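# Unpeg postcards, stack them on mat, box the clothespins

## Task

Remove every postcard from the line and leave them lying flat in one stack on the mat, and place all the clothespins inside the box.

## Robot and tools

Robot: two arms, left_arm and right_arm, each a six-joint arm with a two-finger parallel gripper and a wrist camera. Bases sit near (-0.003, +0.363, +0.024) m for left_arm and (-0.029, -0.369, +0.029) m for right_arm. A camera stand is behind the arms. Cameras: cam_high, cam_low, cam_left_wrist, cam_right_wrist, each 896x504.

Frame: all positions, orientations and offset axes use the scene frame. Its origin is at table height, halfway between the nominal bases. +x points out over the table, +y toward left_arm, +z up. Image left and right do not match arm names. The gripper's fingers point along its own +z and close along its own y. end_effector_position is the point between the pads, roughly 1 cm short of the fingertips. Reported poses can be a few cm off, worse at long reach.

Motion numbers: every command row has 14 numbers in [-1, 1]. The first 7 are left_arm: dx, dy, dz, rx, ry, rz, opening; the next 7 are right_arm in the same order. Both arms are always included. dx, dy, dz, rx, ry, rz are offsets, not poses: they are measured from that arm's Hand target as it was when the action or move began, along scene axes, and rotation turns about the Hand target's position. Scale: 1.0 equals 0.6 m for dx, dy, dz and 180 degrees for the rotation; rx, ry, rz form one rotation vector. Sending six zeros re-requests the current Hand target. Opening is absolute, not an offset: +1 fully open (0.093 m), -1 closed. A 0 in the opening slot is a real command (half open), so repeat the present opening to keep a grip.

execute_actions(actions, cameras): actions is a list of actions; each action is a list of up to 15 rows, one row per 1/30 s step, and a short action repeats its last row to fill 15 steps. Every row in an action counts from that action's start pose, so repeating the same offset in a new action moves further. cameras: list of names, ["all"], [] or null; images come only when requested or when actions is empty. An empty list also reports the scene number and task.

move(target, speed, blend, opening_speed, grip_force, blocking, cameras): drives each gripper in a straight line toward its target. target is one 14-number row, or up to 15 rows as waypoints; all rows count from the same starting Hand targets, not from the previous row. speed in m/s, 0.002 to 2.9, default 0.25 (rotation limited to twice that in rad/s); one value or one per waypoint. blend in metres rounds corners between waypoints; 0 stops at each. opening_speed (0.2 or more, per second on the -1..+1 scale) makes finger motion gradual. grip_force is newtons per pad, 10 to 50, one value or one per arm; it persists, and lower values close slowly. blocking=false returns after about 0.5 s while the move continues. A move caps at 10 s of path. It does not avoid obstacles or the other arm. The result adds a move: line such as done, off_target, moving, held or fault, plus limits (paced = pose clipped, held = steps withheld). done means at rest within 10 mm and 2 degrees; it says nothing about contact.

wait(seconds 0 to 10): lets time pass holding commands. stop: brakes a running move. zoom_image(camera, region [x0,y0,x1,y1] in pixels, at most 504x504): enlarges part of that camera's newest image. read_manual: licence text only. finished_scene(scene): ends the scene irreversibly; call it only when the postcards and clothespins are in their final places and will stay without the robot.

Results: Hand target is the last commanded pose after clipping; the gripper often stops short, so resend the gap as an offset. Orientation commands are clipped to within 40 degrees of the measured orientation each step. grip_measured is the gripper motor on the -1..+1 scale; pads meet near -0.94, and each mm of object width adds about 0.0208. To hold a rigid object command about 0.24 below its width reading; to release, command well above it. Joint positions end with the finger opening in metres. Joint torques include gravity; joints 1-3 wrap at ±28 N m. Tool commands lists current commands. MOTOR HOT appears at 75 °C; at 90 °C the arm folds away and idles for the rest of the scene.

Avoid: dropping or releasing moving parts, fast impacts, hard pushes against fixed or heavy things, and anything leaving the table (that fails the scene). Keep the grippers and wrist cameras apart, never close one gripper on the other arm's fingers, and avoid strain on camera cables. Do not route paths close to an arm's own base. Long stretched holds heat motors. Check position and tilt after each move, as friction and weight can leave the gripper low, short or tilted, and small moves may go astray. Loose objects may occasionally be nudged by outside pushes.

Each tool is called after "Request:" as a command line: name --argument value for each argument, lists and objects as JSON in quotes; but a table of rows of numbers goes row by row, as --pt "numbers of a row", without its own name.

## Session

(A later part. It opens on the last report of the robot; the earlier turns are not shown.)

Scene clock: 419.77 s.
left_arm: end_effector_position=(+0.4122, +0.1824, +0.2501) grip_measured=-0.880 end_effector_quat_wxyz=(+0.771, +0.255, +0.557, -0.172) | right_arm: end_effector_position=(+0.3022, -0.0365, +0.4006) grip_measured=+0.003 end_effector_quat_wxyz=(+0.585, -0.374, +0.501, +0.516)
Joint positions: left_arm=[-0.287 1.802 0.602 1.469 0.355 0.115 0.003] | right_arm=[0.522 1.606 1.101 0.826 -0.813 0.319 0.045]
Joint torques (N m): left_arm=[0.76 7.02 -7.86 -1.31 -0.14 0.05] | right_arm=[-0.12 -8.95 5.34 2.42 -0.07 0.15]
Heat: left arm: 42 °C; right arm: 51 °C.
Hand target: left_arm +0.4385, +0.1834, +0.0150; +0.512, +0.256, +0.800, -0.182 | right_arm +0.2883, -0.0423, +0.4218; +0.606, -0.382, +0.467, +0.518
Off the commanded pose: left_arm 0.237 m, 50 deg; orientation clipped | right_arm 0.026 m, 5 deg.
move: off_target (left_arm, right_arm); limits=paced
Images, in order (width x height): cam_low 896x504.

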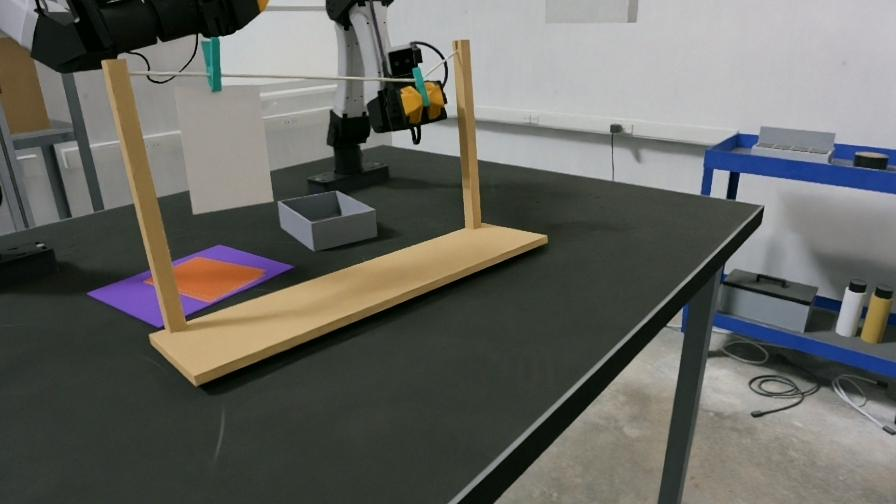

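Request:
move --target '[0,0,0.4,0,0,0,-1,0,0,0,0,0,0,0.0]' --speed 0.06 --cameras '["cam_low","cam_left_wrist"]'

Scene clock: 424.40 s.
left_arm: end_effector_position=(+0.4372, +0.1837, +0.2636) grip_measured=-0.880 end_effector_quat_wxyz=(+0.535, +0.250, +0.784, -0.191) | right_arm: end_effector_position=(+0.3022, -0.0365, +0.4006) grip_measured=+0.003 end_effector_quat_wxyz=(+0.585, -0.374, +0.501, +0.516)
Joint positions: left_arm=[-0.267 1.533 1.093 0.05 0.363 0.112 0.003] | right_arm=[0.522 1.606 1.101 0.826 -0.813 0.319 0.045]
Joint torques (N m): left_arm=[-0.59 -4.05 9.69 1.27 -0.12 0.28] | right_arm=[-0.1 -8.96 5.33 2.4 -0.09 0.15]
Heat: left arm: 42 °C; right arm: 51 °C.
Hand target: left_arm +0.4385, +0.1834, +0.2550; +0.512, +0.256, +0.800, -0.182 | right_arm +0.2883, -0.0423, +0.4218; +0.606, -0.382, +0.467, +0.518
Off the commanded pose: left_arm 0.009 m, 3 deg | right_arm 0.026 m, 5 deg.
move: off_target (left_arm, right_arm)
Images, in order (width x height): cam_low 896x504, cam_left_wrist 896x504.

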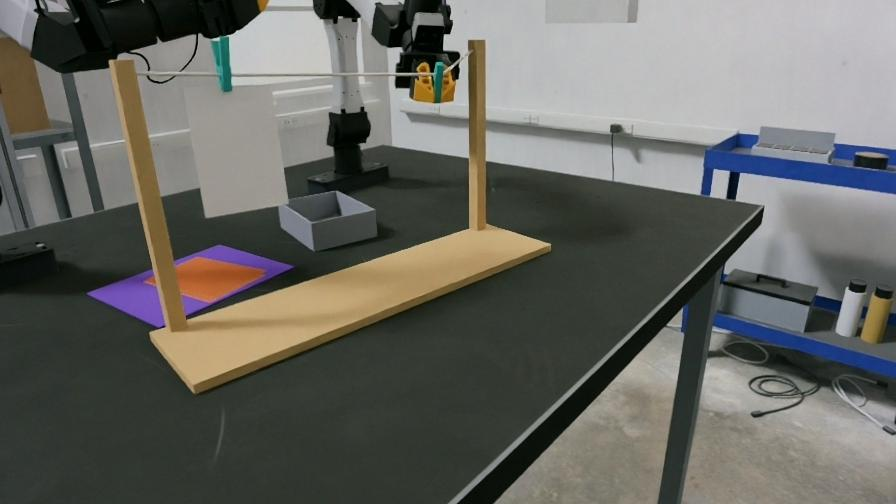

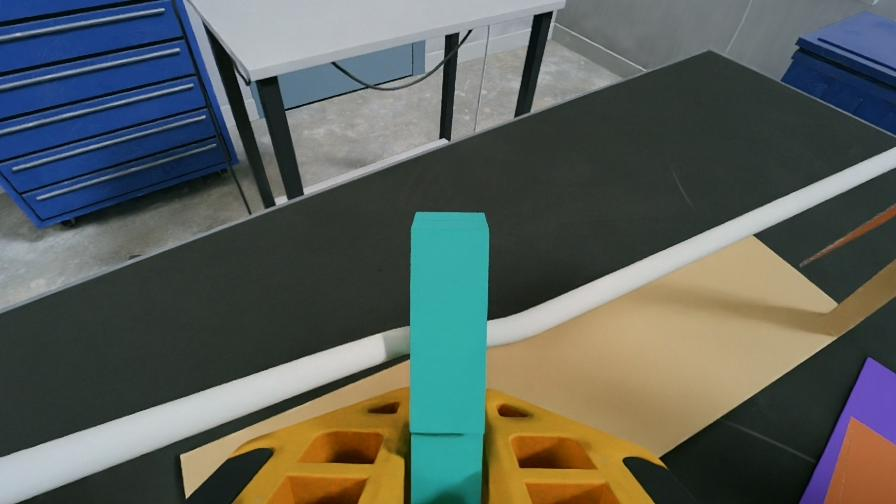

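Request:
move --pt "0 0 0 0 0 0 -0.45 0 0 0 0 0 0 0.0" --pt "-0.008 0.008 0.055 0.0825 0.0815 -0.0481 -0.45 0 0 0 0 0 0 0.0" --speed 0.05 --opening_speed 0.5 --cameras '["cam_low","cam_left_wrist"]'

Request:
zoom_image --camera "cam_low" --region '[370, 20, 510, 140]'

Scene clock: 432.70 s.
left_arm: end_effector_position=(+0.4307, +0.1855, +0.2743) grip_measured=-0.452 end_effector_quat_wxyz=(+0.345, +0.347, +0.859, -0.149) | right_arm: end_effector_position=(+0.3022, -0.0365, +0.4006) grip_measured=+0.003 end_effector_quat_wxyz=(+0.585, -0.374, +0.501, +0.516)
Joint positions: left_arm=[-0.269 1.76 1.739 -0.852 0.358 0.374 0.023] | right_arm=[0.522 1.606 1.101 0.826 -0.813 0.319 0.045]
Joint torques (N m): left_arm=[0.28 -6.32 10.69 1.21 0.23 0.27] | right_arm=[-0.08 -8.95 5.31 2.4 -0.06 0.14]
Heat: left arm: 45 °C; right arm: 51 °C.
Hand target: left_arm +0.4337, +0.1882, +0.2880; +0.353, +0.354, +0.854, -0.146 | right_arm +0.2883, -0.0423, +0.4218; +0.606, -0.382, +0.467, +0.518
Off the commanded pose: left_arm 0.014 m, 1 deg | right_arm 0.026 m, 5 deg.
move: off_target (left_arm, right_arm)
Images, in order (width x height): cam_low 896x504, cam_left_wrist 896x504.

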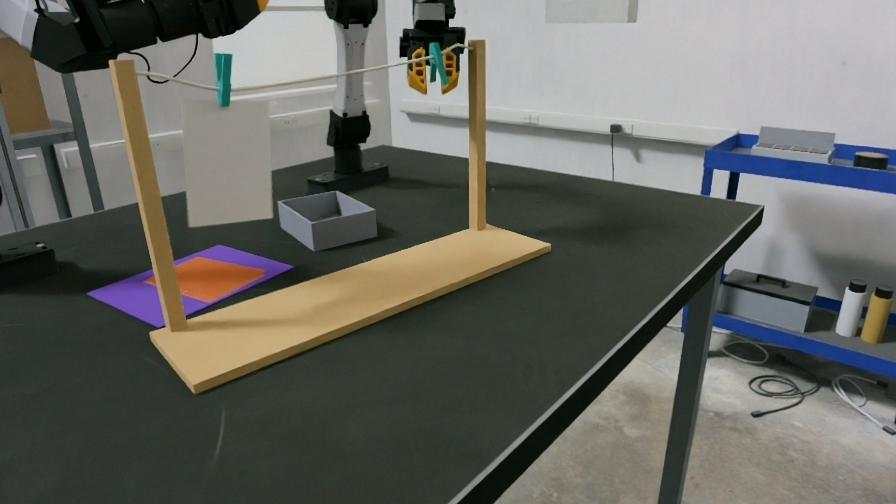

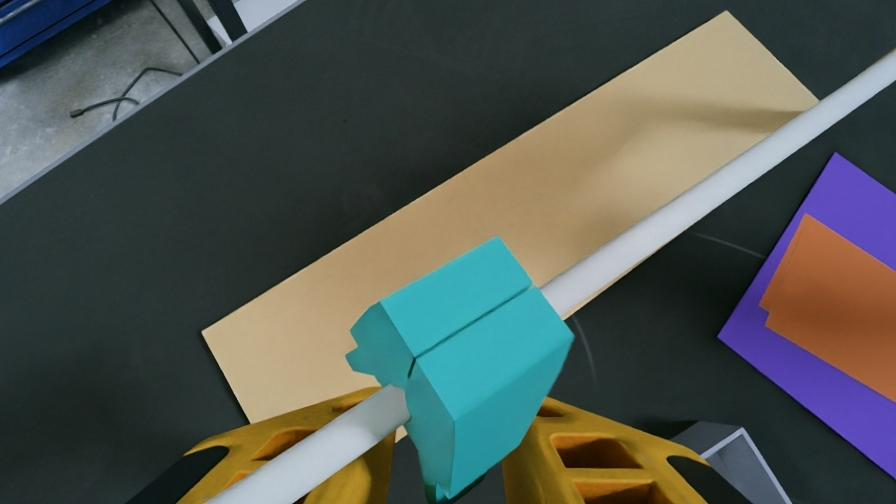

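Scaled by 3.600 from the camera's 896x504 image, which has a finer 1280x720 frame.

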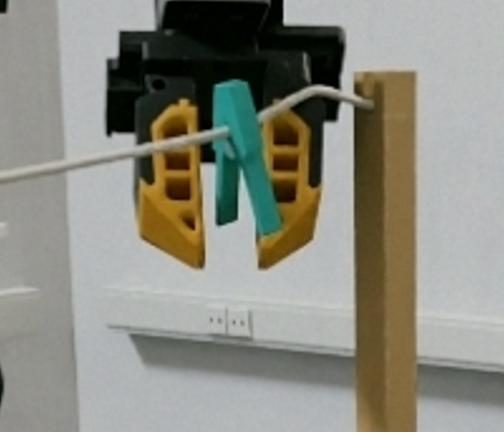

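Request:
move --target '[-0.012,0.012,0.06,0,0,0,-0.45,0,0,0,0,0,0,0.0]' --speed 0.05 --cameras '["cam_low","cam_left_wrist","cam_right_wrist"]'

Request:
zoom_image --camera "cam_low" --region '[370, 20, 510, 140]'

Request:
zoom_image --camera "cam_right_wrist" --region '[440, 280, 680, 440]'

Scene clock: 434.73 s.
left_arm: end_effector_position=(+0.4268, +0.1916, +0.3146) grip_measured=-0.452 end_effector_quat_wxyz=(+0.351, +0.348, +0.857, -0.144) | right_arm: end_effector_position=(+0.3022, -0.0365, +0.4006) grip_measured=+0.003 end_effector_quat_wxyz=(+0.585, -0.374, +0.501, +0.516)
Joint positions: left_arm=[-0.258 1.779 1.923 -1.009 0.358 0.386 0.023] | right_arm=[0.522 1.606 1.101 0.826 -0.813 0.319 0.045]
Joint torques (N m): left_arm=[0.23 -6.22 9.66 1.18 0.34 0.25] | right_arm=[-0.1 -8.92 5.35 2.4 -0.08 0.14]
Heat: left arm: 45 °C; right arm: 51 °C.
Hand target: left_arm +0.4265, +0.1954, +0.3240; +0.353, +0.354, +0.854, -0.146 | right_arm +0.2883, -0.0423, +0.4218; +0.606, -0.382, +0.467, +0.518
Off the commanded pose: left_arm 0.010 m, 1 deg | right_arm 0.026 m, 5 deg.
move: off_target (right_arm)
Images, in order (width x height): cam_low 896x504, cam_left_wrist 896x504, cam_right_wrist 896x504.

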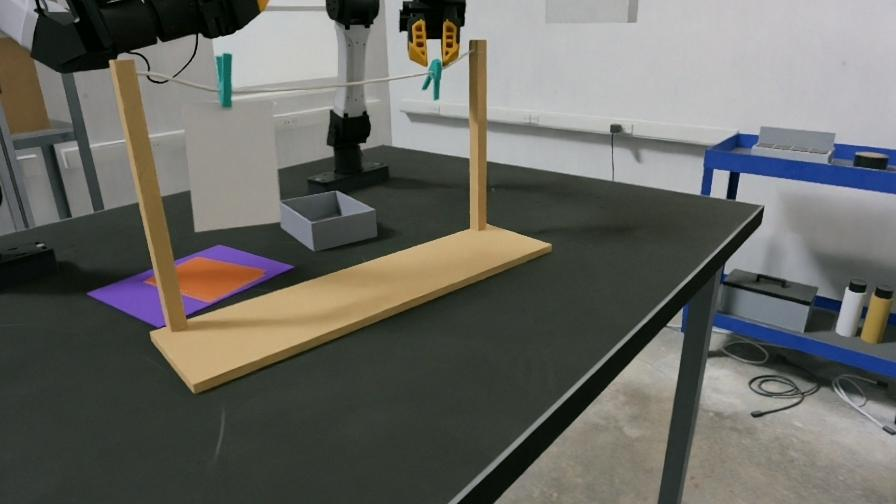

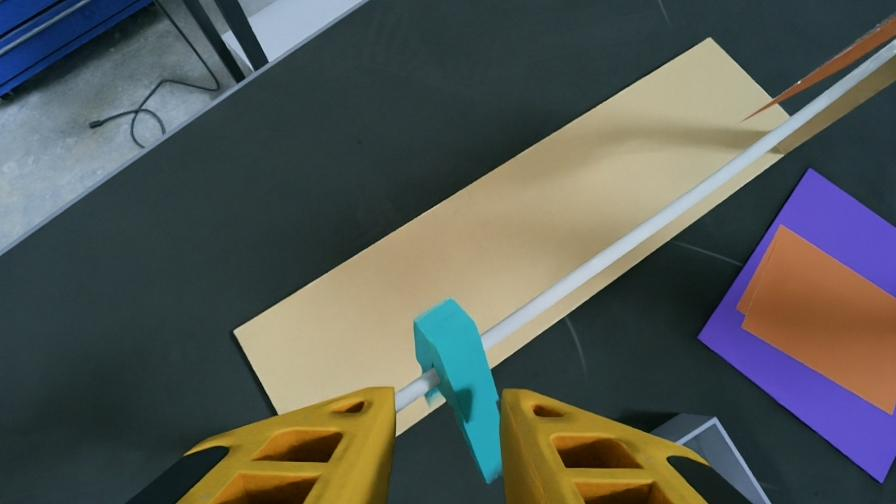

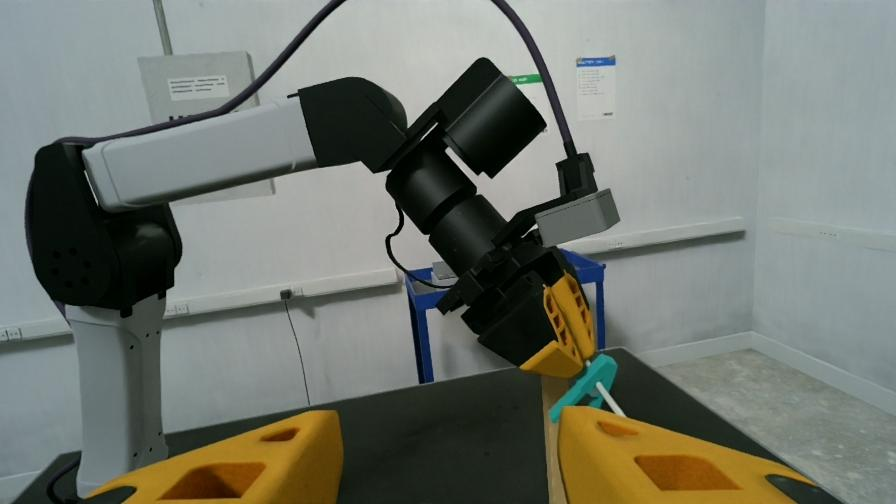

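Scaled by 3.600 from the camera's 896x504 image, which has a finer 1280x720 frame.

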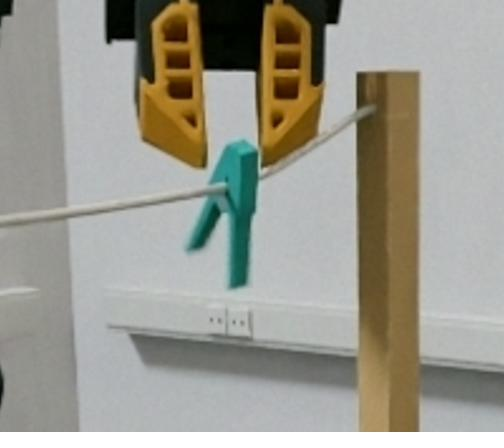

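Scaled by 2.100 from the camera's 896x504 image, which has a finer 1280x720 frame.

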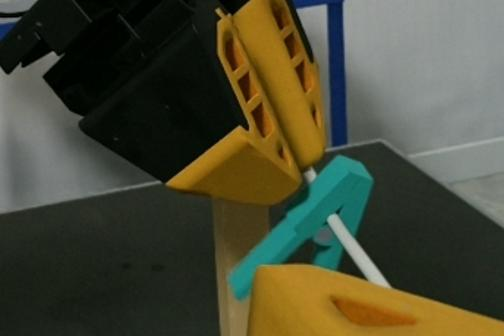

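Request:
move --pt "0 0 0.11 0 0 0 -0.3 0.03 -0.2 0.017 0 0 0 0" --pt "-0.211 -0.076 0.093 -0.12 -0.046 -0.126 0 0.07 -0.33 0.017 -0.12 0.018 0.001 0" --pt "-0.161 -0.276 -0.255 -0.2406 -0.0922 -0.2523 0 0.07 -0.33 0.017 -0.2407 0.0358 0.0016 0" --speed 0.2 --blend '[0.03,0.05,0]' --cameras '["cam_left_wrist","cam_right_wrist"]'

Scene clock: 443.60 s.
left_arm: end_effector_position=(+0.3318, +0.0296, +0.1680) grip_measured=-0.002 end_effector_quat_wxyz=(+0.470, +0.507, +0.506, -0.517) | right_arm: end_effector_position=(+0.3326, -0.2414, +0.4191) grip_measured=+0.003 end_effector_quat_wxyz=(+0.519, -0.451, +0.544, +0.481)
Joint positions: left_arm=[-0.456 2.064 0.949 1.052 1.168 0.012 0.045] | right_arm=[-0.118 1.556 1.335 0.32 -1.557 0.155 0.045]
Joint torques (N m): left_arm=[-0.91 -6.86 3.93 2.25 0.02 0.03] | right_arm=[-0.05 -5.56 9.81 1.24 -0.13 -0.1]
Heat: left arm: 44 °C; right arm: 49 °C.
Hand target: left_arm +0.3299, +0.0298, +0.1710; +0.487, +0.513, +0.487, -0.513 | right_arm +0.3303, -0.2403, +0.4320; +0.394, -0.551, +0.657, +0.331
Off the commanded pose: left_arm 0.004 m, 3 deg | right_arm 0.013 m, 28 deg.
move: off_target (left_arm, right_arm); blend cut to 0 m at target 2; target 2's new opening was sent with left_arm's hand 0.018 m and 5 deg from that target
Images, in order (width x height): cam_left_wrist 896x504, cam_right_wrist 896x504.

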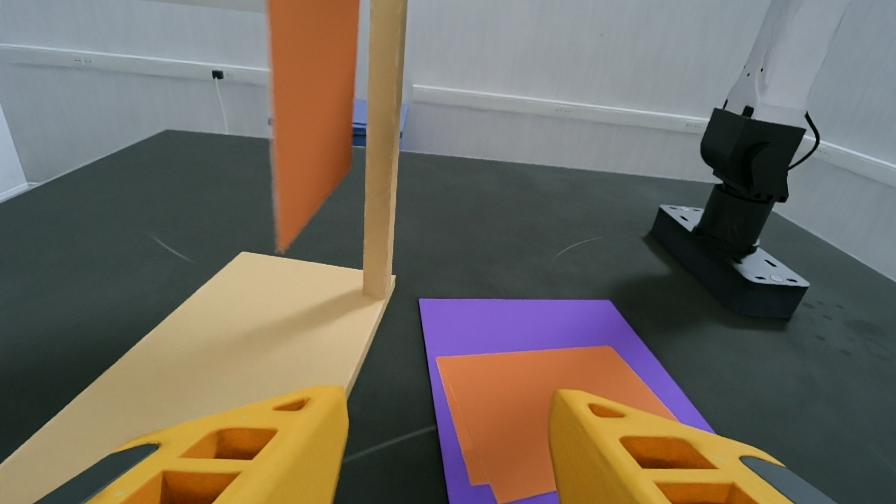

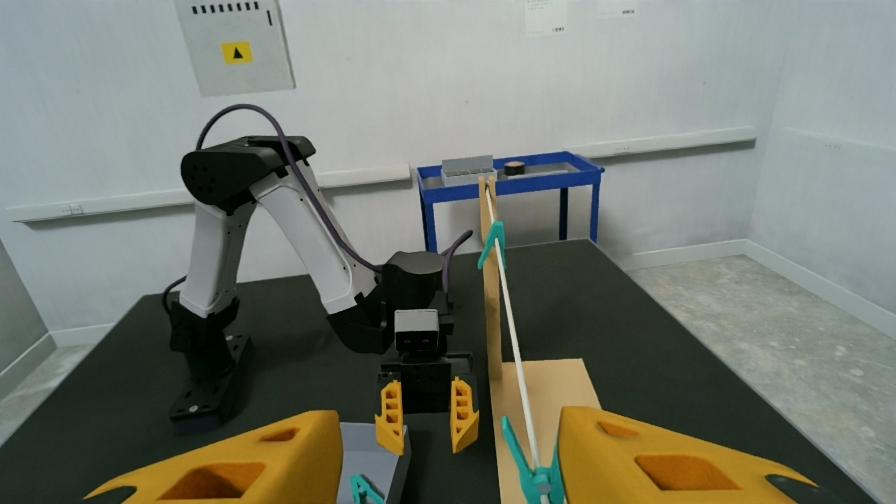

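Request:
move --target '[0.122,-0.05,0.0,0,0,0,0,0,0,0,0,0,0,0]' --speed 0.12 --cameras '["cam_left_wrist"]'

Scene clock: 445.57 s.
left_arm: end_effector_position=(+0.3926, +0.0001, +0.1656) grip_measured=-0.002 end_effector_quat_wxyz=(+0.484, +0.513, +0.486, -0.517) | right_arm: end_effector_position=(+0.3326, -0.2414, +0.4191) grip_measured=+0.003 end_effector_quat_wxyz=(+0.519, -0.451, +0.544, +0.481)
Joint positions: left_arm=[-0.455 2.282 1.286 0.999 1.182 -0.01 0.045] | right_arm=[-0.118 1.556 1.335 0.32 -1.557 0.155 0.045]
Joint torques (N m): left_arm=[-0.1 -8.61 8.72 1.29 0.06 0.05] | right_arm=[-0.06 -5.52 9.76 1.25 -0.13 -0.09]
Heat: left arm: 45 °C; right arm: 49 °C.
Hand target: left_arm +0.4031, -0.0002, +0.1710; +0.487, +0.513, +0.487, -0.513 | right_arm +0.3303, -0.2403, +0.4320; +0.394, -0.551, +0.657, +0.331
Off the commanded pose: left_arm 0.012 m, 1 deg | right_arm 0.013 m, 28 deg.
move: off_target (left_arm, right_arm)
Images, in order (width x height): cam_left_wrist 896x504.

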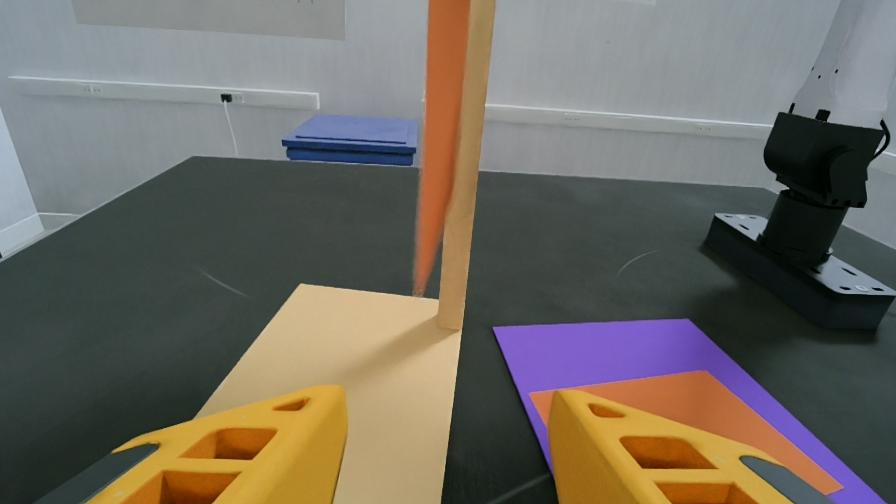

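Request:
move --target '[0.008,-0.14,0.0,0,0,0,0,0,0,0,0,0,0,0]' --speed 0.08 --cameras '["cam_left_wrist","cam_low"]'

Scene clock: 447.57 s.
left_arm: end_effector_position=(+0.3973, -0.0806, +0.1658) grip_measured=-0.002 end_effector_quat_wxyz=(+0.479, +0.516, +0.483, -0.520) | right_arm: end_effector_position=(+0.3326, -0.2414, +0.4191) grip_measured=+0.003 end_effector_quat_wxyz=(+0.519, -0.451, +0.544, +0.481)
Joint positions: left_arm=[-0.596 2.417 1.552 0.867 1.055 -0.01 0.045] | right_arm=[-0.118 1.556 1.335 0.32 -1.557 0.155 0.045]
Joint torques (N m): left_arm=[-0.62 -9.57 9.43 1.36 -0.18 0.1] | right_arm=[-0.05 -5.59 9.76 1.27 -0.13 -0.1]
Heat: left arm: 45 °C; right arm: 49 °C.
Hand target: left_arm +0.4079, -0.0842, +0.1710; +0.487, +0.513, +0.487, -0.513 | right_arm +0.3303, -0.2403, +0.4320; +0.394, -0.551, +0.657, +0.331
Off the commanded pose: left_arm 0.012 m, 1 deg | right_arm 0.013 m, 28 deg.
move: off_target (left_arm, right_arm)
Images, in order (width x height): cam_low 896x504, cam_left_wrist 896x504.

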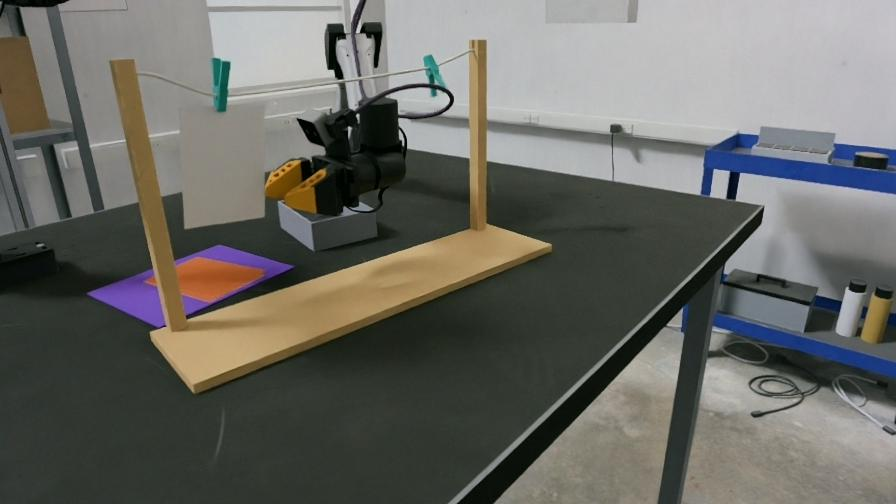

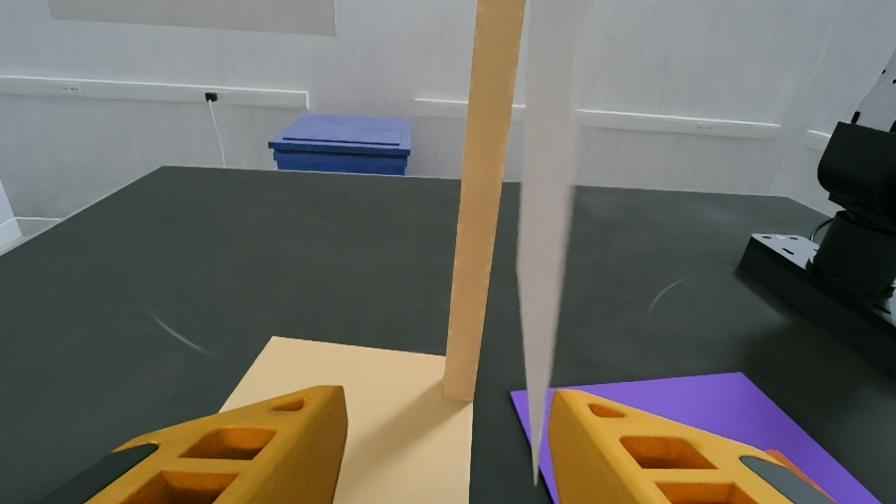

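Request:
wait --seconds 1.5 --cameras '["cam_left_wrist"]'

Scene clock: 449.17 s.
left_arm: end_effector_position=(+0.3973, -0.0806, +0.1658) grip_measured=-0.002 end_effector_quat_wxyz=(+0.479, +0.516, +0.483, -0.520) | right_arm: end_effector_position=(+0.3326, -0.2414, +0.4191) grip_measured=+0.003 end_effector_quat_wxyz=(+0.519, -0.451, +0.544, +0.481)
Joint positions: left_arm=[-0.596 2.417 1.552 0.867 1.055 -0.01 0.045] | right_arm=[-0.118 1.556 1.335 0.32 -1.557 0.155 0.045]
Joint torques (N m): left_arm=[-0.65 -9.61 9.39 1.37 -0.18 0.11] | right_arm=[-0.08 -5.53 9.83 1.25 -0.13 -0.09]
Heat: left arm: 45 °C; right arm: 49 °C.
Hand target: left_arm +0.4079, -0.0842, +0.1710; +0.487, +0.513, +0.487, -0.513 | right_arm +0.3303, -0.2403, +0.4320; +0.394, -0.551, +0.657, +0.331
Tool commands: left_gripper/opening=+0.0 right_gripper/opening=+0.0
Off the commanded pose: left_arm 0.012 m, 1 deg | right_arm 0.013 m, 28 deg.
wait: 1.50 s; at rest by 0.07 s
Images, in order (width x height): cam_left_wrist 896x504.

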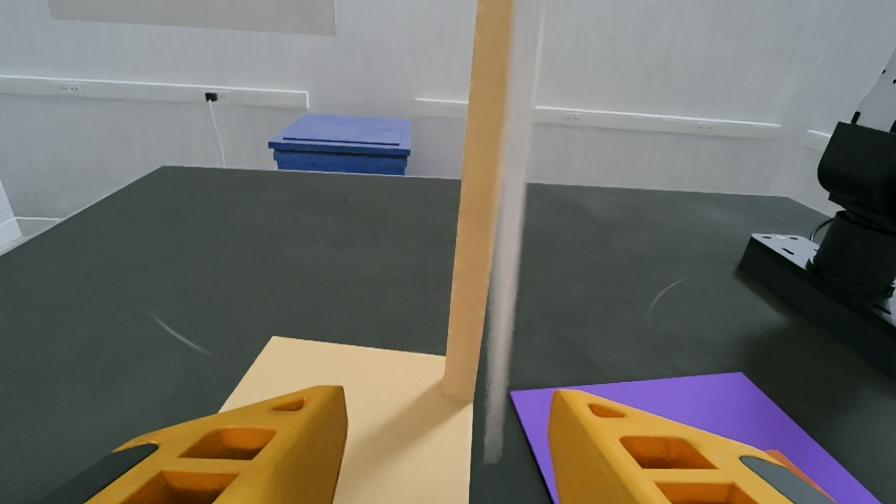

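Request:
move --pt "-0.012 -0.022 -0.003 0 0 0 0 0 0 0 0 0 0 0" --pt "-0.012 -0.022 -0.003 0 0 0 -1 0 0 0 0 0 0 0" --speed 0.04 --opening_speed 0.6 --cameras '["cam_left_wrist"]'

Scene clock: 455.20 s.
left_arm: end_effector_position=(+0.3903, -0.0934, +0.1637) grip_measured=-0.978 end_effector_quat_wxyz=(+0.479, +0.516, +0.483, -0.520) | right_arm: end_effector_position=(+0.3326, -0.2414, +0.4191) grip_measured=+0.003 end_effector_quat_wxyz=(+0.519, -0.451, +0.544, +0.481)
Joint positions: left_arm=[-0.625 2.426 1.561 0.866 1.026 -0.01 0] | right_arm=[-0.118 1.556 1.335 0.32 -1.557 0.155 0.045]
Joint torques (N m): left_arm=[-0.73 -9.63 9.44 1.4 -0.17 0.11] | right_arm=[-0.06 -5.53 9.84 1.25 -0.14 -0.1]
Heat: left arm: 45 °C; right arm: 48 °C.
Hand target: left_arm +0.4007, -0.0974, +0.1692; +0.487, +0.513, +0.487, -0.513 | right_arm +0.3303, -0.2403, +0.4320; +0.394, -0.551, +0.657, +0.331
Off the commanded pose: left_arm 0.012 m, 1 deg | right_arm 0.013 m, 28 deg.
move: off_target (left_arm, right_arm); target 2's new opening was sent with left_arm's hand 0.012 m and 1 deg from that target
Images, in order (width x height): cam_left_wrist 896x504.

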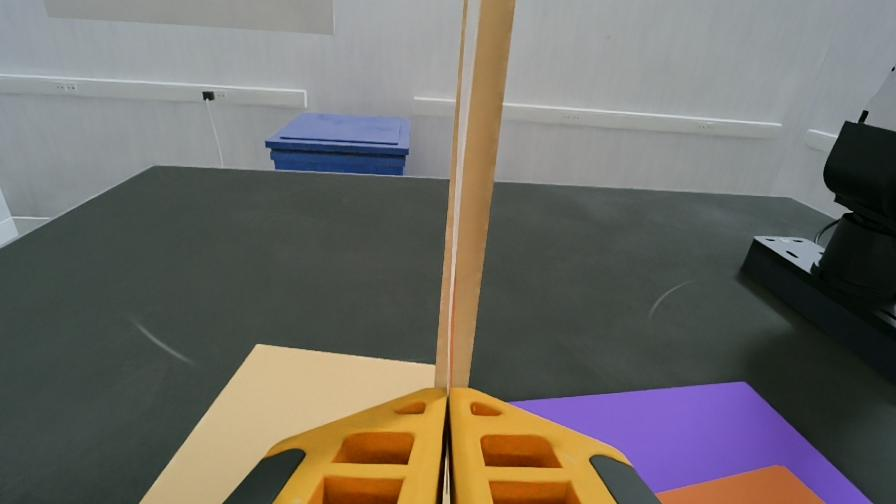

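Request:
move --target '[0,0,0,0,0,0,-1,0.063,0.113,0.0,0,0,0.025,0.2]' --speed 0.1 --cameras '["cam_right_wrist"]'

Scene clock: 460.33 s.
left_arm: end_effector_position=(+0.3903, -0.0934, +0.1637) grip_measured=-0.978 end_effector_quat_wxyz=(+0.479, +0.516, +0.483, -0.520) | right_arm: end_effector_position=(+0.3737, -0.1739, +0.4266) grip_measured=+0.198 end_effector_quat_wxyz=(+0.428, -0.531, +0.640, +0.353)
Joint positions: left_arm=[-0.625 2.426 1.561 0.866 1.026 -0.01 0] | right_arm=[0.111 2.143 2.737 -1.544 -1.08 -0.892 0.055]
Joint torques (N m): left_arm=[-0.69 -9.61 9.42 1.4 -0.16 0.11] | right_arm=[0.58 -8.47 6.9 1.09 -0.21 -0.16]
Heat: left arm: 47 °C; right arm: 47 °C.
Hand target: left_arm +0.4007, -0.0974, +0.1692; +0.487, +0.513, +0.487, -0.513 | right_arm +0.3681, -0.1725, +0.4320; +0.381, -0.576, +0.635, +0.346
Off the commanded pose: left_arm 0.012 m, 1 deg | right_arm 0.008 m, 8 deg.
joint sent to its limit (right arm) — joint 4 (wrist pitch), lower limit. The joint targets are off in position and orientation.
move: off_target (left_arm, right_arm)
Images, in order (width x height): cam_right_wrist 896x504.

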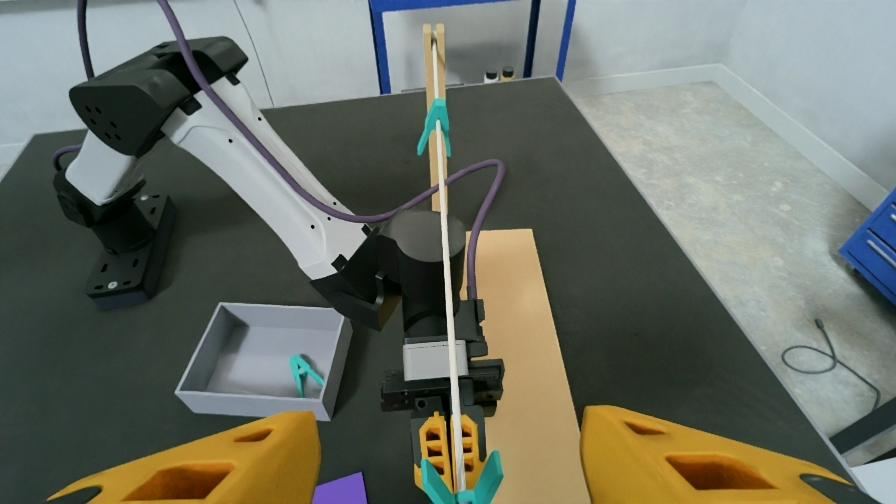

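Request:
move --target '[0,0,0,0,0,0,-1,0.013,0.037,-0.095,0,0,0.065,0.2]' --speed 0.08 --cameras '["cam_right_wrist"]'

Scene clock: 463.47 s.
left_arm: end_effector_position=(+0.3903, -0.0934, +0.1637) grip_measured=-0.978 end_effector_quat_wxyz=(+0.479, +0.516, +0.483, -0.520) | right_arm: end_effector_position=(+0.3841, -0.1558, +0.3723) grip_measured=+0.198 end_effector_quat_wxyz=(-0.406, +0.597, -0.597, -0.350)
Joint positions: left_arm=[-0.625 2.426 1.561 0.866 1.026 -0.01 0] | right_arm=[0.149 2.198 2.617 -1.547 -1.08 -1.151 0.055]
Joint torques (N m): left_arm=[-0.72 -9.62 9.47 1.4 -0.18 0.11] | right_arm=[0.64 -9.46 3.93 0.89 -0.77 -0.14]
Heat: left arm: 47 °C; right arm: 47 °C.
Hand target: left_arm +0.4007, -0.0974, +0.1692; +0.487, +0.513, +0.487, -0.513 | right_arm +0.3759, -0.1503, +0.3750; -0.344, +0.638, -0.573, -0.383
Off the commanded pose: left_arm 0.012 m, 1 deg | right_arm 0.010 m, 10 deg.
joint sent to its limit (right arm) — joint 4 (wrist pitch), lower limit. The joint targets are off in position and orientation.
move: off_target (left_arm, right_arm)
Images, in order (width x height): cam_right_wrist 896x504.

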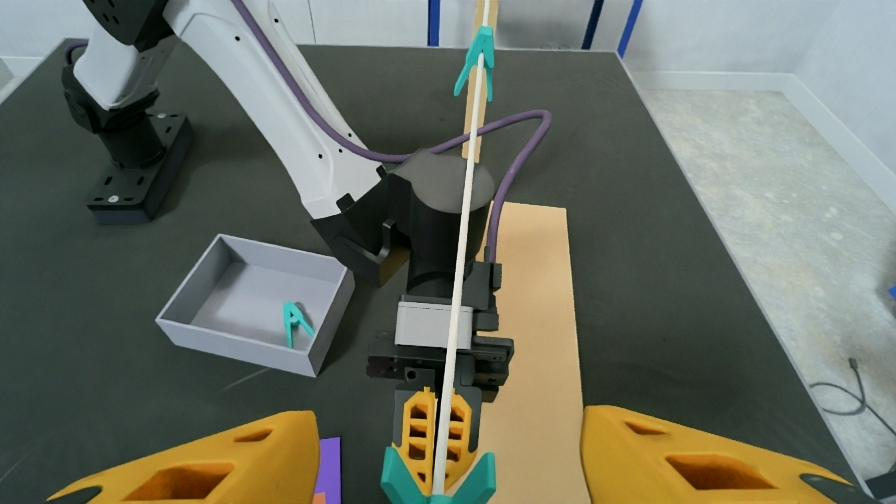

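Request:
move --target '[0,0,0,0,0,0,-1,-0.005,0.013,-0.066,0,0,0,0.2]' --speed 0.04 --cameras '["cam_right_wrist"]'

Request:
zoom_image --camera "cam_low" --region '[180, 20, 300, 120]'

Scene clock: 466.30 s.
left_arm: end_effector_position=(+0.3903, -0.0934, +0.1637) grip_measured=-0.978 end_effector_quat_wxyz=(+0.479, +0.516, +0.483, -0.520) | right_arm: end_effector_position=(+0.3788, -0.1471, +0.3371) grip_measured=+0.198 end_effector_quat_wxyz=(-0.376, +0.617, -0.587, -0.366)
Joint positions: left_arm=[-0.625 2.426 1.561 0.866 1.026 -0.01 0] | right_arm=[0.171 2.198 2.485 -1.55 -1.08 -1.263 0.055]
Joint torques (N m): left_arm=[-0.7 -9.65 9.47 1.39 -0.16 0.1] | right_arm=[0.61 -9.39 4.07 0.71 -0.53 -0.14]
Heat: left arm: 48 °C; right arm: 47 °C.
Hand target: left_arm +0.4007, -0.0974, +0.1692; +0.487, +0.513, +0.487, -0.513 | right_arm +0.3729, -0.1425, +0.3354; -0.344, +0.638, -0.573, -0.383
Off the commanded pose: left_arm 0.012 m, 1 deg | right_arm 0.008 m, 5 deg.
joint sent to its limit (right arm) — joint 4 (wrist pitch), lower limit. The joint targets are off in position and orientation.
move: off_target (left_arm, right_arm)
Images, in order (width x height): cam_right_wrist 896x504.

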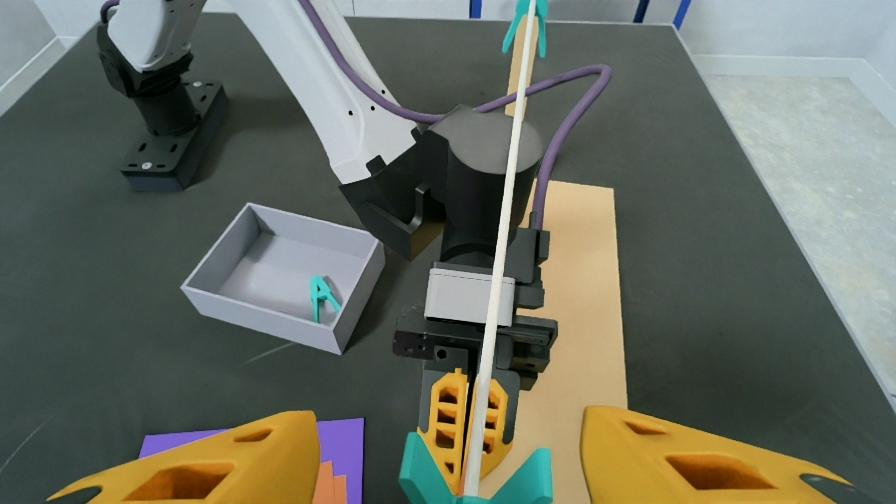

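This scene's latest camera images include none from cam_low. They are from: cam_right_wrist. cam_low's image comes with the result of a call that names it in "cameras".

Request:
move --pt "0 0 0 0 0 0 -1 0.012 0.003 -0.015 0 0 -0.012 0.2" --pt "0 0 0 0 0 0 -1 0.012 0.003 -0.015 0 0 -0.012 -0.3" --speed 0.03 --opening_speed 0.4 --cameras '["cam_right_wrist"]'

Scene clock: 469.50 s.
left_arm: end_effector_position=(+0.3903, -0.0934, +0.1637) grip_measured=-0.978 end_effector_quat_wxyz=(+0.479, +0.516, +0.483, -0.520) | right_arm: end_effector_position=(+0.3852, -0.1453, +0.3215) grip_measured=-0.296 end_effector_quat_wxyz=(-0.363, +0.612, -0.594, -0.376)
Joint positions: left_arm=[-0.625 2.426 1.561 0.866 1.026 -0.01 0] | right_arm=[0.172 2.235 2.485 -1.55 -1.08 -1.263 0.031]
Joint torques (N m): left_arm=[-0.65 -9.65 9.46 1.4 -0.16 0.11] | right_arm=[0.79 -9.89 6.68 0.64 -0.4 -0.03]
Heat: left arm: 48 °C; right arm: 47 °C.
Hand target: left_arm +0.4007, -0.0974, +0.1692; +0.487, +0.513, +0.487, -0.513 | right_arm +0.3801, -0.1407, +0.3264; -0.351, +0.627, -0.585, -0.377
Off the commanded pose: left_arm 0.012 m, 1 deg | right_arm 0.008 m, 3 deg.
joint sent to its limit (right arm) — joint 4 (wrist pitch), lower limit. The joint targets are off in position, not in orientation.
move: off_target (left_arm, right_arm); target 2's new opening was sent with right_arm's hand 0.008 m and 3 deg from that target
Images, in order (width x height): cam_right_wrist 896x504.

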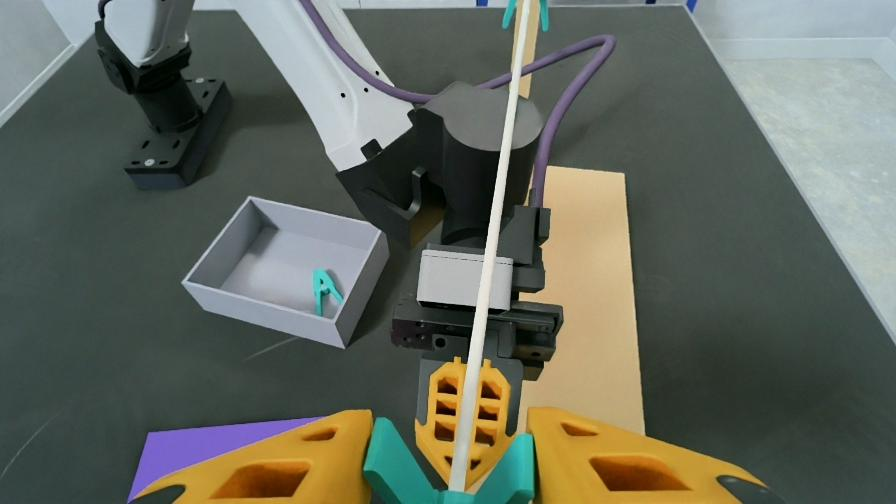

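Request:
move --target '[0,0,0,0,0,0,-1,0,0,0,0,0,0,-1]' --opening_speed 0.4 --cameras '["cam_right_wrist","cam_low"]'

Scene clock: 471.83 s.
left_arm: end_effector_position=(+0.3903, -0.0934, +0.1637) grip_measured=-0.978 end_effector_quat_wxyz=(+0.479, +0.516, +0.483, -0.520) | right_arm: end_effector_position=(+0.3852, -0.1453, +0.3215) grip_measured=-0.749 end_effector_quat_wxyz=(-0.363, +0.612, -0.594, -0.376)
Joint positions: left_arm=[-0.625 2.426 1.561 0.866 1.026 -0.01 0] | right_arm=[0.172 2.235 2.485 -1.55 -1.08 -1.263 0.009]
Joint torques (N m): left_arm=[-0.73 -9.63 9.4 1.38 -0.16 0.1] | right_arm=[0.8 -9.91 6.69 0.67 -0.4 -0.04]
Heat: left arm: 48 °C; right arm: 48 °C.
Hand target: left_arm +0.4007, -0.0974, +0.1692; +0.487, +0.513, +0.487, -0.513 | right_arm +0.3801, -0.1407, +0.3264; -0.351, +0.627, -0.585, -0.377
Off the commanded pose: left_arm 0.012 m, 1 deg | right_arm 0.008 m, 3 deg.
joint sent to its limit (right arm) — joint 4 (wrist pitch), lower limit. The joint targets are off in position, not in orientation.
move: off_target (left_arm, right_arm)
Images, in order (width x height): cam_low 896x504, cam_right_wrist 896x504.

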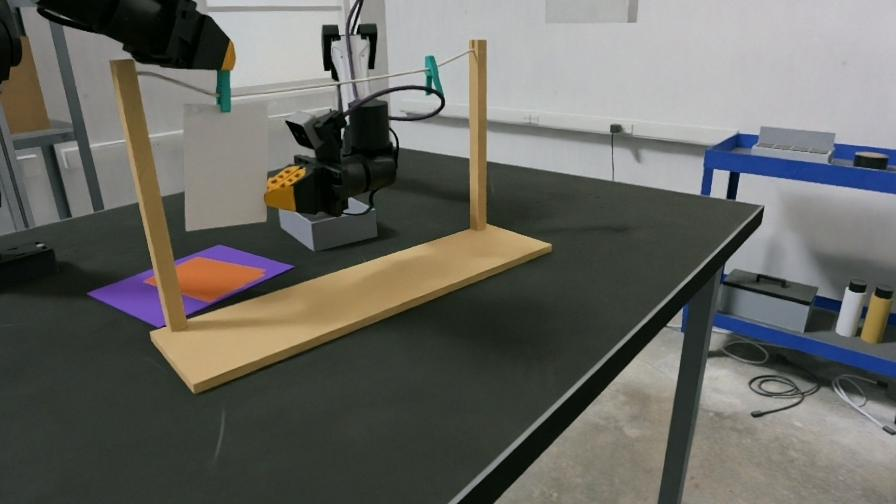

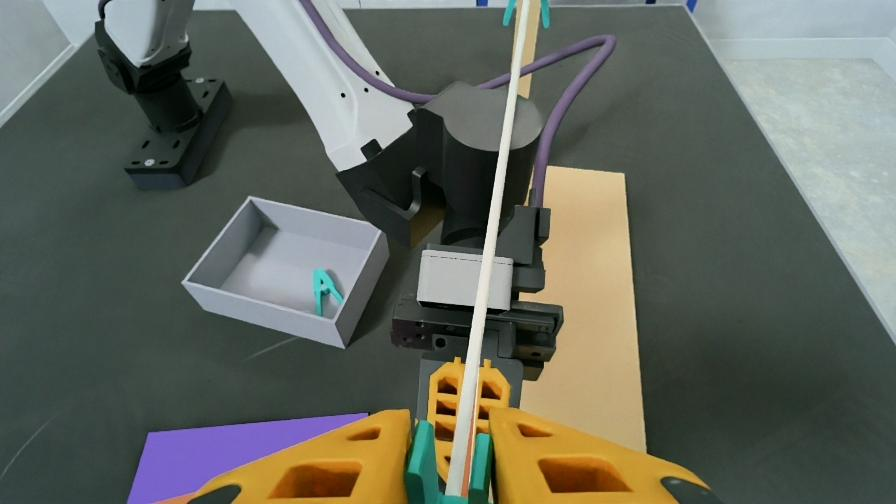

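Request:
move --target '[0,0,0,0,0,0,-1,0,0,0.16,0,0,0,-1]' --speed 0.05 --cameras '["cam_low","cam_right_wrist"]'

Scene clock: 474.70 s.
left_arm: end_effector_position=(+0.3903, -0.0934, +0.1637) grip_measured=-0.978 end_effector_quat_wxyz=(+0.479, +0.516, +0.483, -0.520) | right_arm: end_effector_position=(+0.3868, -0.1443, +0.4001) grip_measured=-0.755 end_effector_quat_wxyz=(+0.415, -0.563, +0.615, +0.362)
Joint positions: left_arm=[-0.625 2.426 1.561 0.866 1.026 -0.01 0] | right_arm=[0.174 2.266 2.833 -1.551 -1.08 -0.948 0.009]
Joint torques (N m): left_arm=[-0.7 -9.62 9.42 1.39 -0.17 0.11] | right_arm=[0.12 -10.61 6.87 1.54 -0.77 0.14]
Heat: left arm: 49 °C; right arm: 48 °C.
Hand target: left_arm +0.4007, -0.0974, +0.1692; +0.487, +0.513, +0.487, -0.513 | right_arm +0.3801, -0.1407, +0.4224; +0.351, -0.627, +0.585, +0.377
Off the commanded pose: left_arm 0.012 m, 1 deg | right_arm 0.024 m, 11 deg.
elbow stopped short (right arm): the move would have taken joint 3 (elbow) straighter than the controller allows.
move: off_target (left_arm, right_arm)
Images, in order (width x height): cam_low 896x504, cam_right_wrist 896x504.

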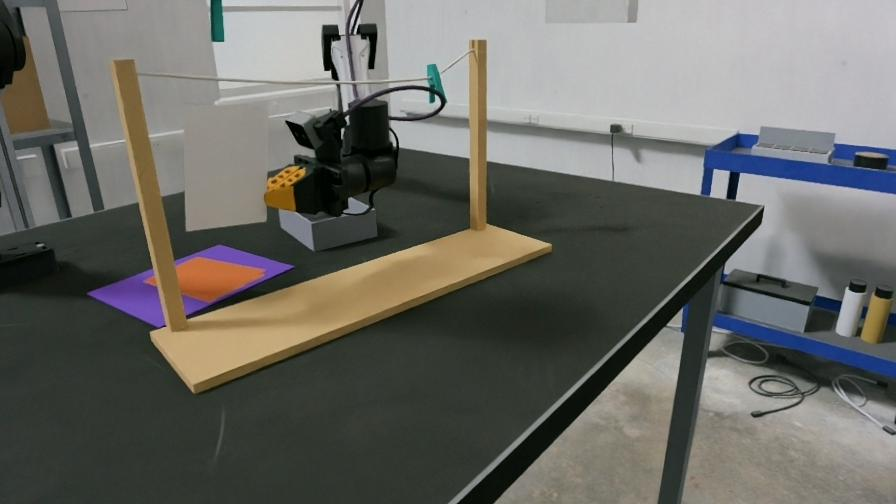

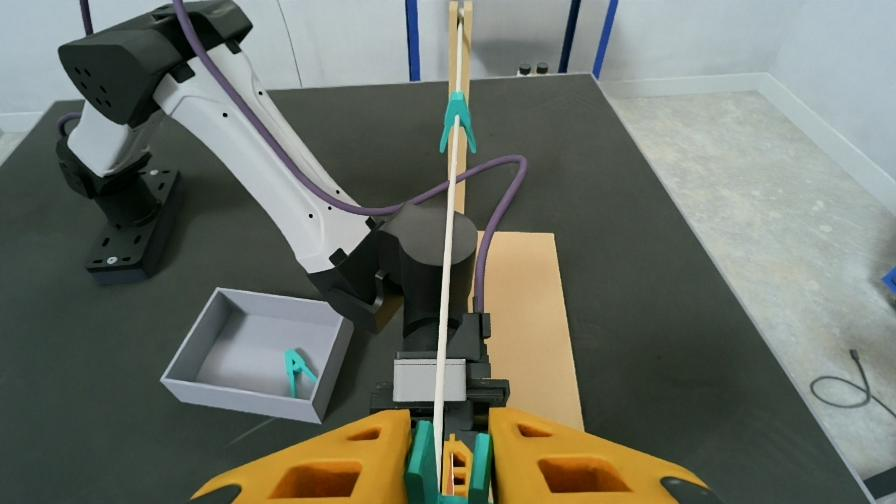

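Request:
move --pt "-0.133 0.0 0.08 0 0 0 -1 -0.06 -0.2 0.02 0 0 0 -1" --pt "-0.334 0.012 0.135 0.2079 0.4703 0.1210 -1 -0.083 -0.25 0.017 0 0 0 -1" --speed 0.12 --blend '[0.02,0]' --cameras '["cam_high","cam_left_wrist"]'

Scene clock: 484.80 s.
left_arm: end_effector_position=(+0.2072, -0.0857, +0.2299) grip_measured=-0.979 end_effector_quat_wxyz=(-0.049, +0.059, +0.890, -0.450) | right_arm: end_effector_position=(+0.3444, -0.2913, +0.4162) grip_measured=-0.755 end_effector_quat_wxyz=(+0.492, -0.512, +0.644, +0.285)
Joint positions: left_arm=[-0.939 1.837 1.559 -0.538 0.625 -1.056 0] | right_arm=[-0.218 1.835 2.214 -1.553 -1.178 -1.292 0.009]
Joint torques (N m): left_arm=[-0.99 -8.35 10.78 1.17 0.37 -0.01] | right_arm=[-0.27 -9.77 3.93 0.85 -0.9 -0.15]
Heat: left arm: 50 °C; right arm: 48 °C.
Hand target: left_arm +0.2003, -0.0902, +0.2502; -0.053, +0.068, +0.884, -0.459 | right_arm +0.3303, -0.2907, +0.4326; +0.351, -0.627, +0.585, +0.377
Off the commanded pose: left_arm 0.022 m, 2 deg | right_arm 0.022 m, 24 deg.
joint sent to its limit (right arm) — joint 4 (wrist pitch), lower limit. The joint targets are off in position and orientation.
move: off_target (left_arm, right_arm)
Images, in order (width x height): cam_high 896x504, cam_left_wrist 896x504.

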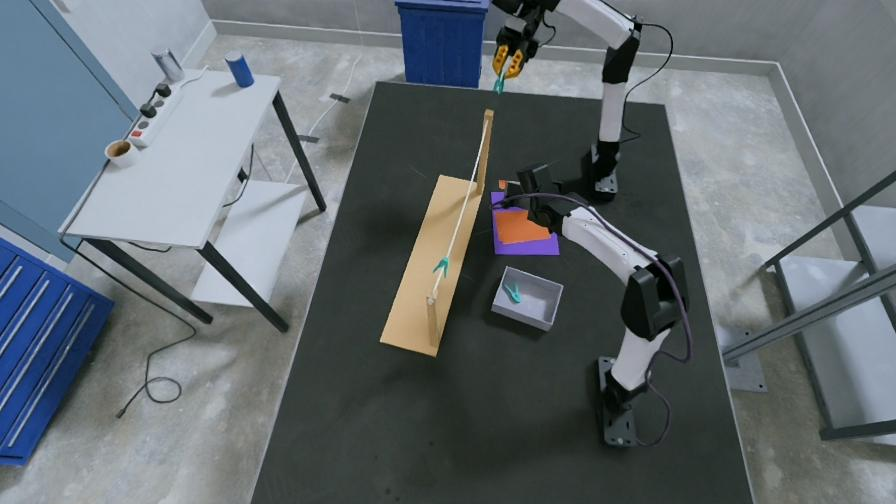

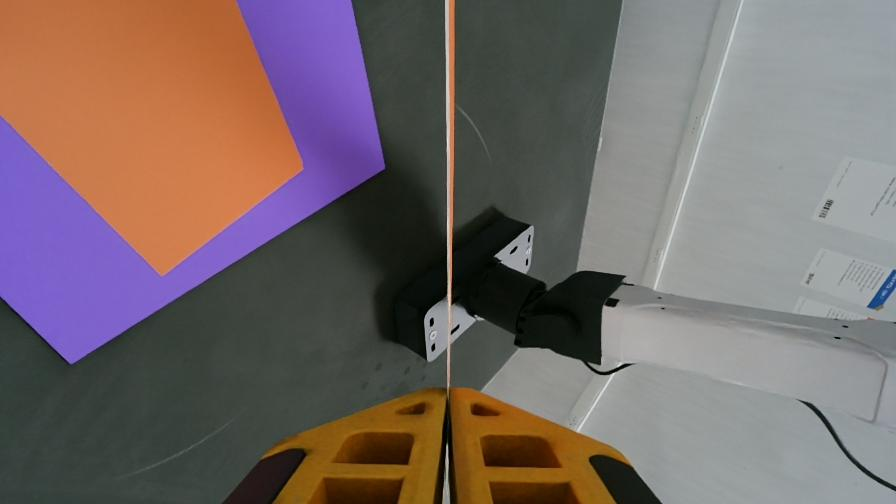

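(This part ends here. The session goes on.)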